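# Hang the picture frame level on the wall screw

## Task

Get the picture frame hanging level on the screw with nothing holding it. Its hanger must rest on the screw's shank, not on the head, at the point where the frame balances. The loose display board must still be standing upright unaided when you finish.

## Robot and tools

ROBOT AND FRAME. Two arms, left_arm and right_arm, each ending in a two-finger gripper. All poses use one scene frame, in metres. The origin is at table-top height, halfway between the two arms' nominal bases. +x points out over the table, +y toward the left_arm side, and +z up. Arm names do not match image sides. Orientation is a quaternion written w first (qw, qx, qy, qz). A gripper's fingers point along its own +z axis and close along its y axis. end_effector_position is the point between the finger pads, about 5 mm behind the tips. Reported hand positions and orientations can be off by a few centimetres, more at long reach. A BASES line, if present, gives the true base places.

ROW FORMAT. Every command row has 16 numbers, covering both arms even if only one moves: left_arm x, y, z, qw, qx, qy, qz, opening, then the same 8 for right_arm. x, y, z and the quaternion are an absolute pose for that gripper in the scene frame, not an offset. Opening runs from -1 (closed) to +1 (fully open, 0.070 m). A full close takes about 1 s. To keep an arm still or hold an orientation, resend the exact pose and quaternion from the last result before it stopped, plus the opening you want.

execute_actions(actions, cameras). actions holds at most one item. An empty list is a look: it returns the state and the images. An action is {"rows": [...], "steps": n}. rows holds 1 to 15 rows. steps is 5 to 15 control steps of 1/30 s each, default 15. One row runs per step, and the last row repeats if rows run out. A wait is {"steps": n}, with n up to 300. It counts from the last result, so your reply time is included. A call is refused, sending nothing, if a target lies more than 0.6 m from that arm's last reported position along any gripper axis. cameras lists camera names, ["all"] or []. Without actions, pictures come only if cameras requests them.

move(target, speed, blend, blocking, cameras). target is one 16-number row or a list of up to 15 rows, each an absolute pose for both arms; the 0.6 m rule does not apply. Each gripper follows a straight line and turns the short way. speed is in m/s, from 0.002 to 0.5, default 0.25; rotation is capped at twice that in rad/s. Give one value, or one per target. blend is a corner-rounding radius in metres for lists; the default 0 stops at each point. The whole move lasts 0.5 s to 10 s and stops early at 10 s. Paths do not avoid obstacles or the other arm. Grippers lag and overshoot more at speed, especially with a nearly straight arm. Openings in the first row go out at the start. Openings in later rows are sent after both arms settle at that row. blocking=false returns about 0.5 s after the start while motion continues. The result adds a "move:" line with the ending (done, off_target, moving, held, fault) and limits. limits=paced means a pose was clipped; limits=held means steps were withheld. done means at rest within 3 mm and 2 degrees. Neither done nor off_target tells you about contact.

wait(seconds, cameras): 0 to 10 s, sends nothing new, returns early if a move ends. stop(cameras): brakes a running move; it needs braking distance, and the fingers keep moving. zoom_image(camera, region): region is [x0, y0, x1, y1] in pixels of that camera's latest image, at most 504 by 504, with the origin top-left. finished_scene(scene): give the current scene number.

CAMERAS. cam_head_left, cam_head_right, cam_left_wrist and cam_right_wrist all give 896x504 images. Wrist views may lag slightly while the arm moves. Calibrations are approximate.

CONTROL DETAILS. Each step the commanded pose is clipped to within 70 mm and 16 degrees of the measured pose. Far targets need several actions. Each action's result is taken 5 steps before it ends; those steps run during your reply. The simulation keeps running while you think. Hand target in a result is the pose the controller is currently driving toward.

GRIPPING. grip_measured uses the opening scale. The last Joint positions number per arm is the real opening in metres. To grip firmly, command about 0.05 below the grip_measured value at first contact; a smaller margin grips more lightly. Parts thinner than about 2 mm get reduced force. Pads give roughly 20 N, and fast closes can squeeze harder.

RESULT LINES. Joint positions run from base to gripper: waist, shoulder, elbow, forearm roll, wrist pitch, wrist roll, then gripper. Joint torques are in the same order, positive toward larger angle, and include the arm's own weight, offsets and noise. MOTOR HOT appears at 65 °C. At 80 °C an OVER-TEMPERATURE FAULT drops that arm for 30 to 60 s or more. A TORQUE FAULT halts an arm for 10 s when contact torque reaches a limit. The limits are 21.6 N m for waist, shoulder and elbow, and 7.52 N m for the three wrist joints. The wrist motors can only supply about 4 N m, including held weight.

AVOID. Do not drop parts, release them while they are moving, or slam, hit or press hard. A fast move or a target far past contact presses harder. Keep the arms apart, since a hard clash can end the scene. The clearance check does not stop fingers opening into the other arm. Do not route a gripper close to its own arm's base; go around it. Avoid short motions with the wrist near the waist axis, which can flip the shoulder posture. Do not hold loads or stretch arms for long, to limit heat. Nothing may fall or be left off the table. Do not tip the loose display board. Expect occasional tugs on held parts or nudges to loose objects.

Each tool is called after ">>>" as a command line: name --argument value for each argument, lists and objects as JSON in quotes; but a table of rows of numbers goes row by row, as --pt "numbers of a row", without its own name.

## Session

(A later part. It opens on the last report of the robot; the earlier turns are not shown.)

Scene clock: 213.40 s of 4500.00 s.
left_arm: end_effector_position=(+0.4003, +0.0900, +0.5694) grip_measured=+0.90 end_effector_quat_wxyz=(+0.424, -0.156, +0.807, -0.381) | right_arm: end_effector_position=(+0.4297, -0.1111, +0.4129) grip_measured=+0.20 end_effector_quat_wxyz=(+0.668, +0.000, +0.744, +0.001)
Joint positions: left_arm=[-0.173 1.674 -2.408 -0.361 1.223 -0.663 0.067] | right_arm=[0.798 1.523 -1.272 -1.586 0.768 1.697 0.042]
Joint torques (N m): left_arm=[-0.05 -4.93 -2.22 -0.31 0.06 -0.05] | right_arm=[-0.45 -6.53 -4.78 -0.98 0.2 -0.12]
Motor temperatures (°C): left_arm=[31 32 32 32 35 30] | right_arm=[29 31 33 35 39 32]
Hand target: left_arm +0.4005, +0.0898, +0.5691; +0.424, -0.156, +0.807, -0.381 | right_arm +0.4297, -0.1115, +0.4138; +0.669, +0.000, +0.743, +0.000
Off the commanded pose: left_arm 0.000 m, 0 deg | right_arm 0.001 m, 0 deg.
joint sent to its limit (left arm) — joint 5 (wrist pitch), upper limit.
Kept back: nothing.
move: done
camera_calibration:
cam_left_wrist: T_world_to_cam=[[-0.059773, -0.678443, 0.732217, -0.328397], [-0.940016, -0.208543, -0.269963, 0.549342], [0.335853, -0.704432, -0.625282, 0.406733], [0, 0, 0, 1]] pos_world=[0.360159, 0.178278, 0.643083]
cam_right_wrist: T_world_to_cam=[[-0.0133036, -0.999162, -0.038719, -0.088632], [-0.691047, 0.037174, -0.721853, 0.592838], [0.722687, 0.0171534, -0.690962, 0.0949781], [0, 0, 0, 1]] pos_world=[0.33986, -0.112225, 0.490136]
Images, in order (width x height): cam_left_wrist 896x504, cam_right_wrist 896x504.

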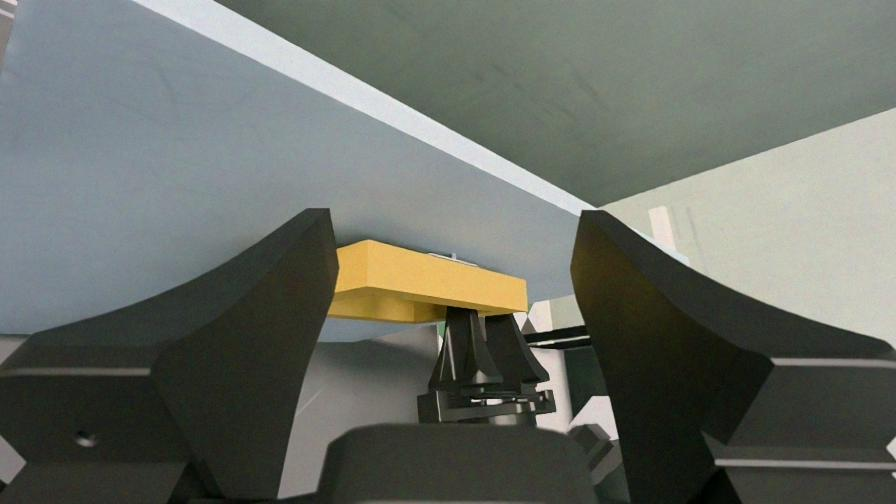

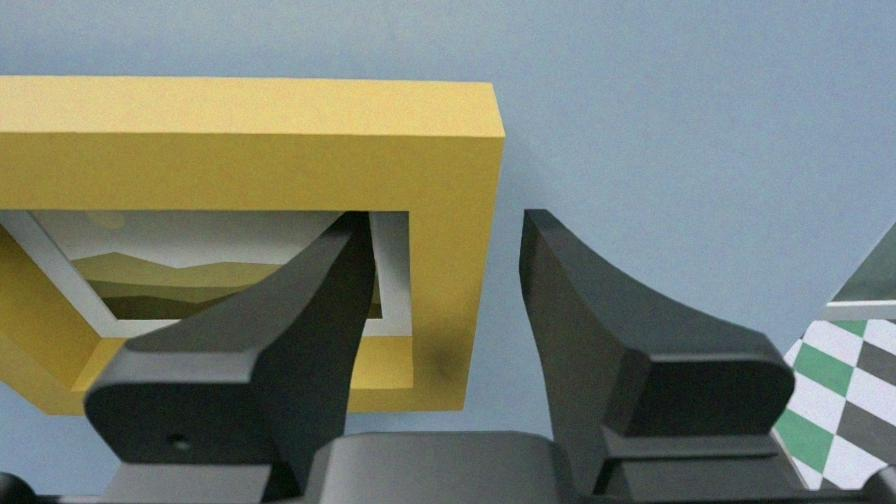

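>>> move --pt "0.4005 0.0898 0.5691 0.424 -0.156 0.807 -0.381 0.9 0.4300 -0.1120 0.4129 0.669 0.0005 0.743 0.0005 0.2" --pt "0.4005 0.0898 0.5691 0.424 -0.156 0.807 -0.381 0.9 0.4300 -0.1120 0.3805 0.669 0.0005 0.743 0.0005 0.2" --pt "0.4005 0.0898 0.5691 0.424 -0.156 0.807 -0.381 0.9 0.4300 -0.1240 0.3805 0.669 0.0005 0.743 0.0005 0.2" --speed '[0.03,0.05,0.012]' --cameras '["cam_left_wrist","cam_right_wrist"]'

>>> zoom_image --camera "cam_left_wrist" --region '[330, 225, 540, 325]'

Scene clock: 216.37 s of 4500.00 s.
left_arm: end_effector_position=(+0.4003, +0.0900, +0.5694) grip_measured=+0.90 end_effector_quat_wxyz=(+0.424, -0.156, +0.807, -0.381) | right_arm: end_effector_position=(+0.4300, -0.1241, +0.3805) grip_measured=+0.20 end_effector_quat_wxyz=(+0.669, +0.001, +0.743, +0.000)
Joint positions: left_arm=[-0.173 1.674 -2.408 -0.361 1.223 -0.663 0.066] | right_arm=[0.764 1.509 -1.126 -1.739 0.748 1.896 0.042]
Joint torques (N m): left_arm=[0.06 -4.82 -2.23 -0.3 0.06 -0.11] | right_arm=[-0.26 -5.97 -3.68 -0.81 0.25 0.22]
Motor temperatures (°C): left_arm=[31 32 32 32 35 30] | right_arm=[29 31 33 35 39 32]
Hand target: left_arm +0.4005, +0.0898, +0.5691; +0.424, -0.156, +0.807, -0.381 | right_arm +0.4300, -0.1240, +0.3805; +0.669, +0.001, +0.743, +0.000
Off the commanded pose: left_arm 0.000 m, 0 deg | right_arm 0.000 m, 0 deg.
joint sent to its limit (left arm) — joint 5 (wrist pitch), upper limit.
joint sent to its limit (right arm) — joint 4 (forearm roll), lower limit.
Kept back: nothing.
move: done
camera_calibration:
cam_left_wrist: T_world_to_cam=[[-0.059773, -0.678443, 0.732217, -0.328397], [-0.940016, -0.208543, -0.269963, 0.549342], [0.335853, -0.704432, -0.625282, 0.406733], [0, 0, 0, 1]] pos_world=[0.360159, 0.178278, 0.643083]
cam_right_wrist: T_world_to_cam=[[-0.0144227, -0.999142, -0.0388165, -0.102394], [-0.6897, 0.038048, -0.723095, 0.5701], [0.723952, 0.0163427, -0.689657, 0.0715297], [0, 0, 0, 1]] pos_world=[0.339937, -0.125166, 0.457593]
Images, in order (width x height): cam_left_wrist 896x504, cam_right_wrist 896x504.

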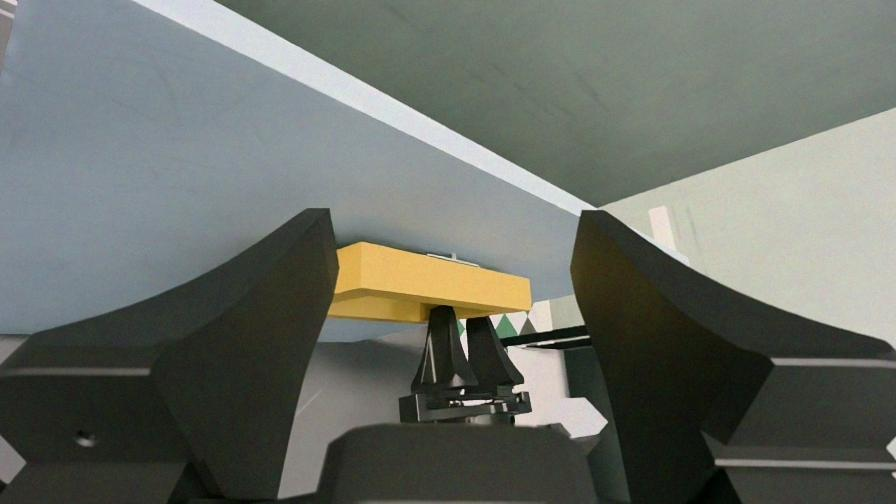

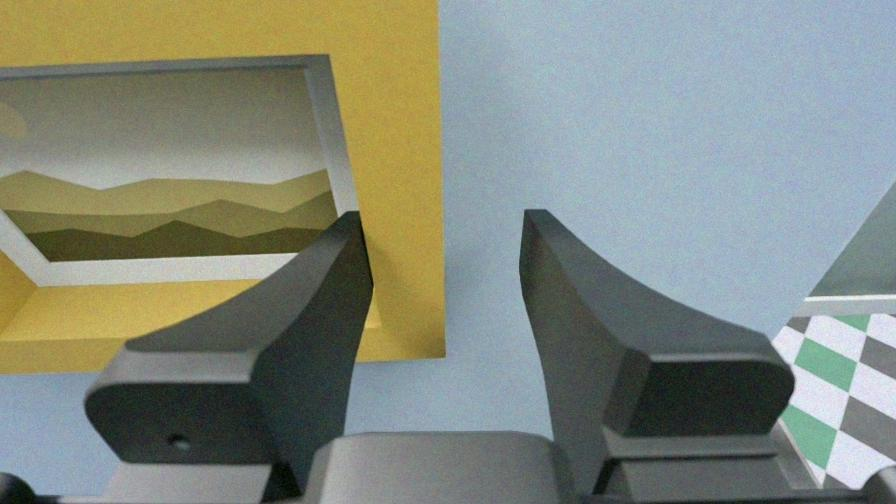

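Scaled by 2.400 from the camera's 896x504 image, which has a finer 1280x720 frame.

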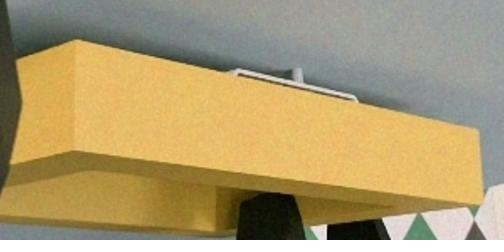

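>>> move --pt "0.4005 0.0898 0.5691 0.424 -0.156 0.807 -0.381 0.9 0.4300 -0.1130 0.3805 0.669 0.0005 0.743 0.0005 0.2" --pt "0.4005 0.0898 0.5691 0.424 -0.156 0.807 -0.381 0.9 0.3600 -0.1130 0.3805 0.669 0.0005 0.743 0.0005 0.2" --pt "0.4005 0.0898 0.5691 0.424 -0.156 0.807 -0.381 0.9 0.3100 -0.1090 0.4600 0.69 0 0.7238 0 0.2" --pt "0.4005 0.0898 0.5691 0.424 -0.156 0.807 -0.381 0.9 0.2350 -0.09 0.5400 0.724 -0.097 0.676 0.098 0.2" --pt "0.4005 0.0898 0.5691 0.424 -0.156 0.807 -0.381 0.9 0.2350 -0.09 0.5400 0.724 -0.097 0.676 0.098 1.0" --speed '[0.03,0.06,0.2,0.2,0.2]' --blend '[0.002,0.01,0.03,0,0]' --cameras '["cam_left_wrist","cam_right_wrist"]'

>>> zoom_image --camera "cam_left_wrist" --region '[330, 225, 540, 325]'

>>> zoom_image --camera "cam_right_wrist" --region '[335, 170, 575, 370]'

Scene clock: 220.77 s of 4500.00 s.
left_arm: end_effector_position=(+0.4003, +0.0900, +0.5694) grip_measured=+0.90 end_effector_quat_wxyz=(+0.424, -0.156, +0.807, -0.381) | right_arm: end_effector_position=(+0.2350, -0.0898, +0.5402) grip_measured=+0.98 end_effector_quat_wxyz=(+0.724, -0.098, +0.675, +0.100)
Joint positions: left_arm=[-0.173 1.674 -2.408 -0.361 1.223 -0.663 0.067] | right_arm=[1.526 1.133 -1.287 -1.554 1.215 1.33 0.069]
Joint torques (N m): left_arm=[-0.06 -4.85 -2.19 -0.27 0.05 -0.05] | right_arm=[-0.49 -0.89 -3.21 -1.04 0.01 0.26]
Motor temperatures (°C): left_arm=[31 32 32 32 35 30] | right_arm=[29 31 33 35 39 32]
Hand target: left_arm +0.4005, +0.0898, +0.5691; +0.424, -0.156, +0.807, -0.381 | right_arm +0.2352, -0.0900, +0.5400; +0.724, -0.098, +0.676, +0.099
Off the commanded pose: left_arm 0.000 m, 0 deg | right_arm 0.000 m, 0 deg.
joint sent to its limit (left arm) — joint 5 (wrist pitch), upper limit.
joint sent to its limit (right arm) — joint 5 (wrist pitch), upper limit.
Kept back: nothing.
move: done
camera_calibration:
cam_left_wrist: T_world_to_cam=[[-0.059773, -0.678443, 0.732217, -0.328397], [-0.940016, -0.208543, -0.269963, 0.549342], [0.335853, -0.704432, -0.625282, 0.406733], [0, 0, 0, 1]] pos_world=[0.360159, 0.178278, 0.643083]
cam_right_wrist: T_world_to_cam=[[0.270111, -0.962321, -0.031285, -0.132339], [-0.541194, -0.124872, -0.831574, 0.5589], [0.796334, 0.241549, -0.554532, 0.252487], [0, 0, 0, 1]] pos_world=[0.137156, -0.118549, 0.600639]
Images, in order (width x height): cam_left_wrist 896x504, cam_right_wrist 896x504.

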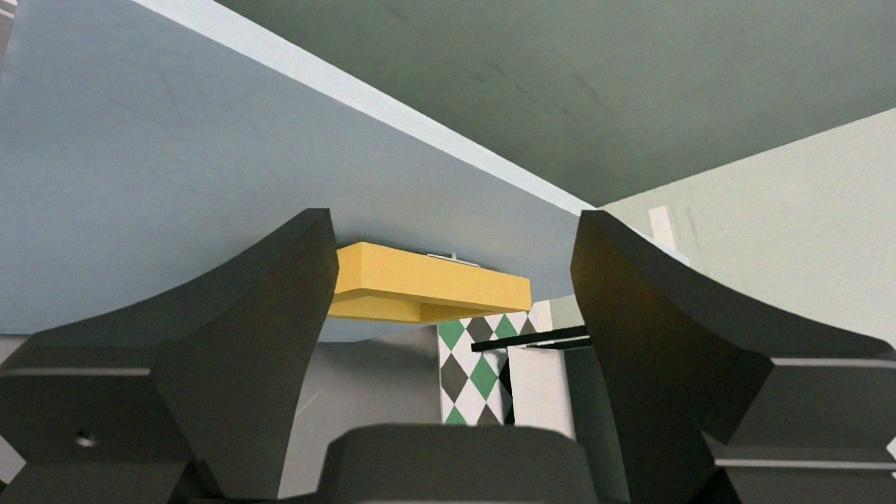

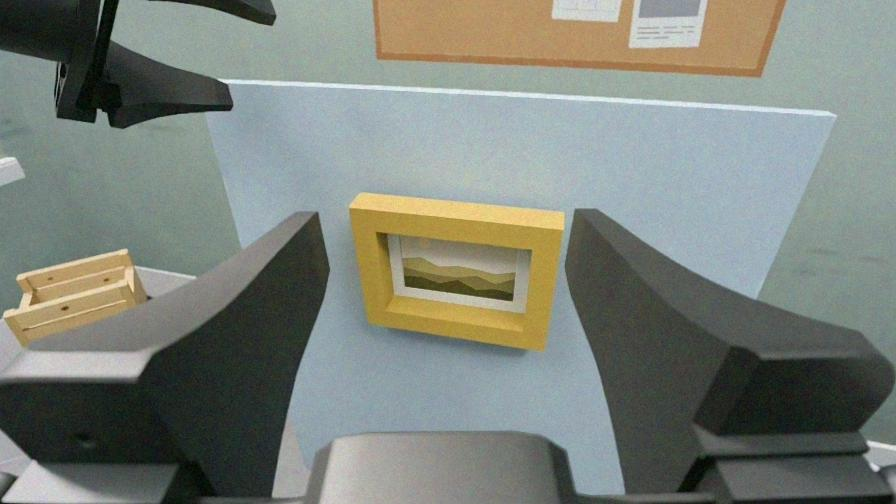

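Scaled by 2.400 from the camera's 896x504 image, which has a finer 1280x720 frame.

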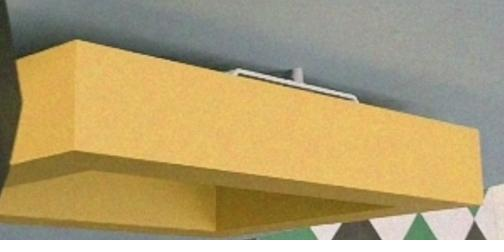

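Scaled by 2.100 from the camera's 896x504 image, which has a finer 1280x720 frame.

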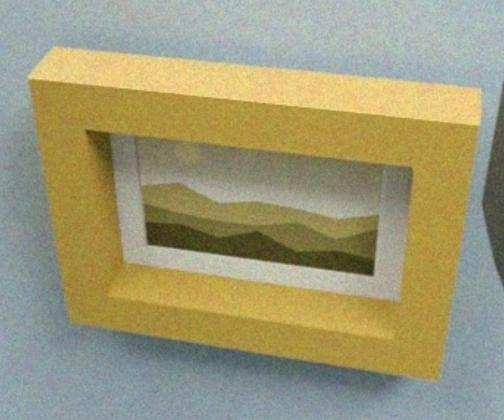

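>>> execute_actions --actions '[]' --cameras '["all"]'

Scene clock: 221.83 s of 4500.00 s.
left_arm: end_effector_position=(+0.4003, +0.0900, +0.5694) grip_measured=+0.90 end_effector_quat_wxyz=(+0.424, -0.156, +0.807, -0.381) | right_arm: end_effector_position=(+0.2350, -0.0898, +0.5402) grip_measured=+0.98 end_effector_quat_wxyz=(+0.724, -0.098, +0.675, +0.100)
Joint positions: left_arm=[-0.173 1.674 -2.408 -0.361 1.223 -0.663 0.066] | right_arm=[1.526 1.133 -1.287 -1.554 1.215 1.33 0.069]
Joint torques (N m): left_arm=[-0.01 -4.83 -2.25 -0.29 0.06 -0.08] | right_arm=[-0.44 -0.94 -3.25 -1.04 0.09 0.25]
Motor temperatures (°C): left_arm=[31 32 32 32 35 30] | right_arm=[29 31 33 35 39 31]
Hand target: left_arm +0.4005, +0.0898, +0.5691; +0.424, -0.156, +0.807, -0.381 | right_arm +0.2352, -0.0900, +0.5400; +0.724, -0.098, +0.676, +0.099
Off the commanded pose: left_arm 0.000 m, 0 deg | right_arm 0.000 m, 0 deg.
Steps of this call (1-32: nothing new was sent). Readings (end_effector_position of left_arm | right_arm):
1: (+0.4003, +0.0900, +0.5694) | (+0.2350, -0.0898, +0.5402)
2: (+0.4003, +0.0900, +0.5694) | (+0.2350, -0.0898, +0.5402)
4: (+0.4003, +0.0900, +0.5694) | (+0.2350, -0.0898, +0.5402)
8: (+0.4003, +0.0900, +0.5694) | (+0.2350, -0.0898, +0.5402)
32: the state above
camera_calibration:
cam_left_wrist: T_world_to_cam=[[-0.059773, -0.678443, 0.732217, -0.328397], [-0.940016, -0.208543, -0.269963, 0.549342], [0.335853, -0.704432, -0.625282, 0.406733], [0, 0, 0, 1]] pos_world=[0.360159, 0.178278, 0.643083]
cam_right_wrist: T_world_to_cam=[[0.270111, -0.962321, -0.031285, -0.132339], [-0.541194, -0.124872, -0.831574, 0.5589], [0.796334, 0.241549, -0.554532, 0.252487], [0, 0, 0, 1]] pos_world=[0.137156, -0.118549, 0.600639]

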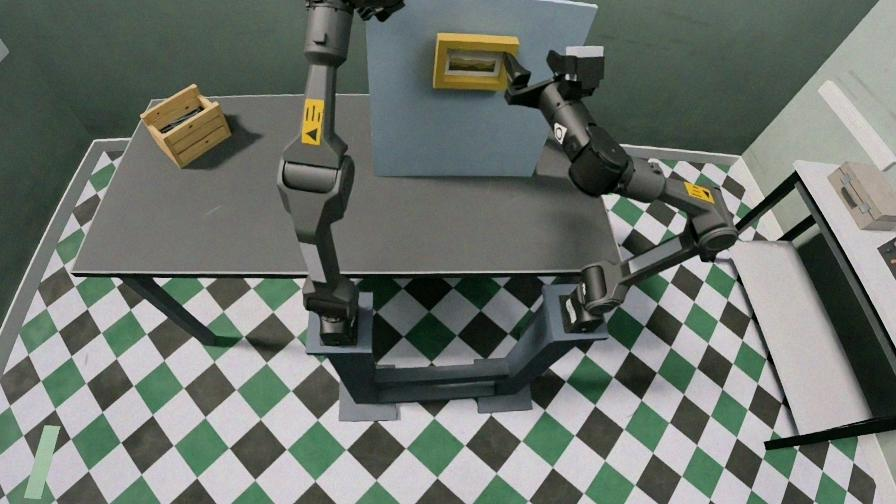

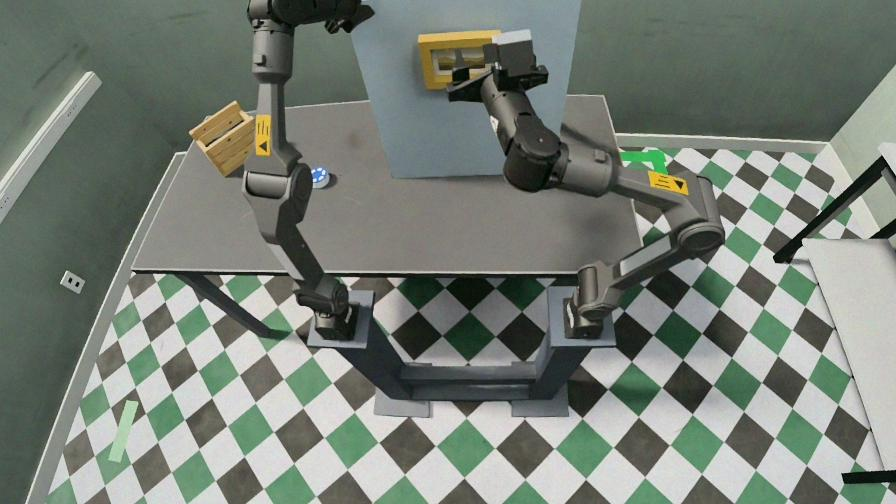

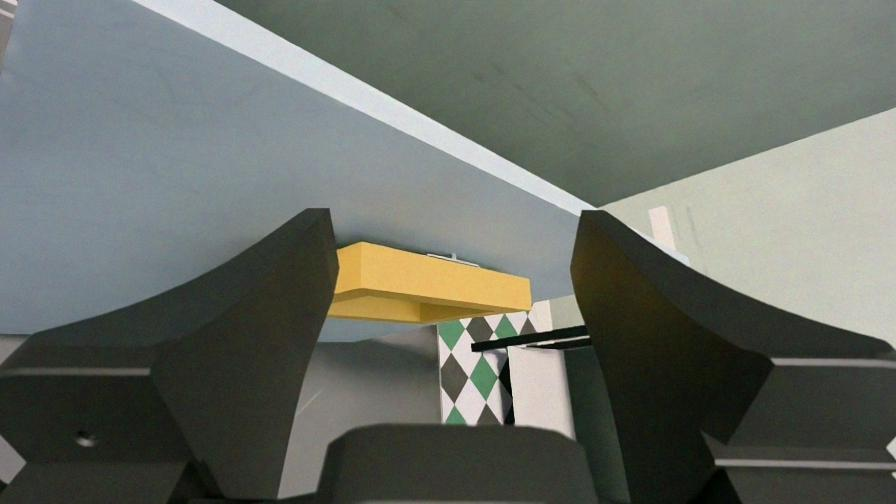

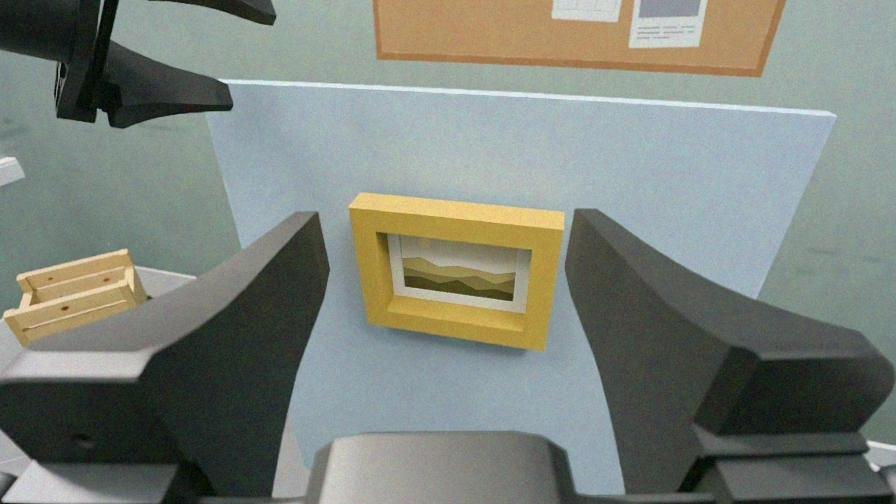

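>>> zoom_image --camera "cam_right_wrist" --region '[335, 170, 575, 370]'

>>> zoom_image --camera "cam_left_wrist" --region '[330, 225, 540, 325]'

Scaled by 2.100 from the camera's 896x504 image, which has a finer 1280x720 frame.

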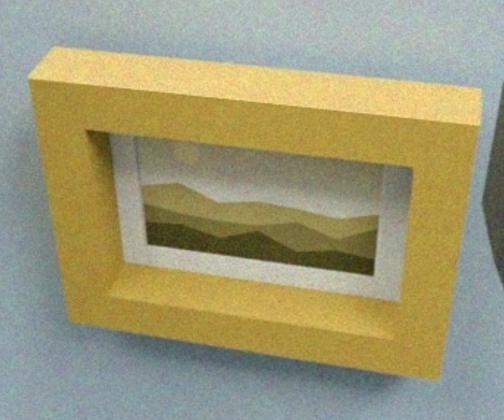

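Scaled by 2.400 from the camera's 896x504 image, which has a finer 1280x720 frame.

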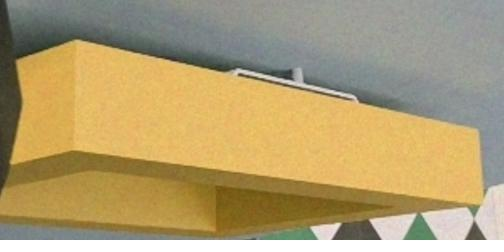

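>>> zoom_image --camera "cam_left_wrist" --region '[405, 235, 485, 275]'

Scaled by 6.300 from the camera's 896x504 image, which has a finer 1280x720 frame.

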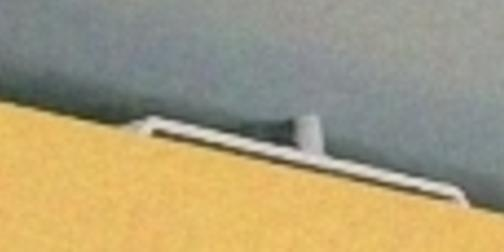

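>>> finished_scene --scene 1

The scene is finished: the task was done.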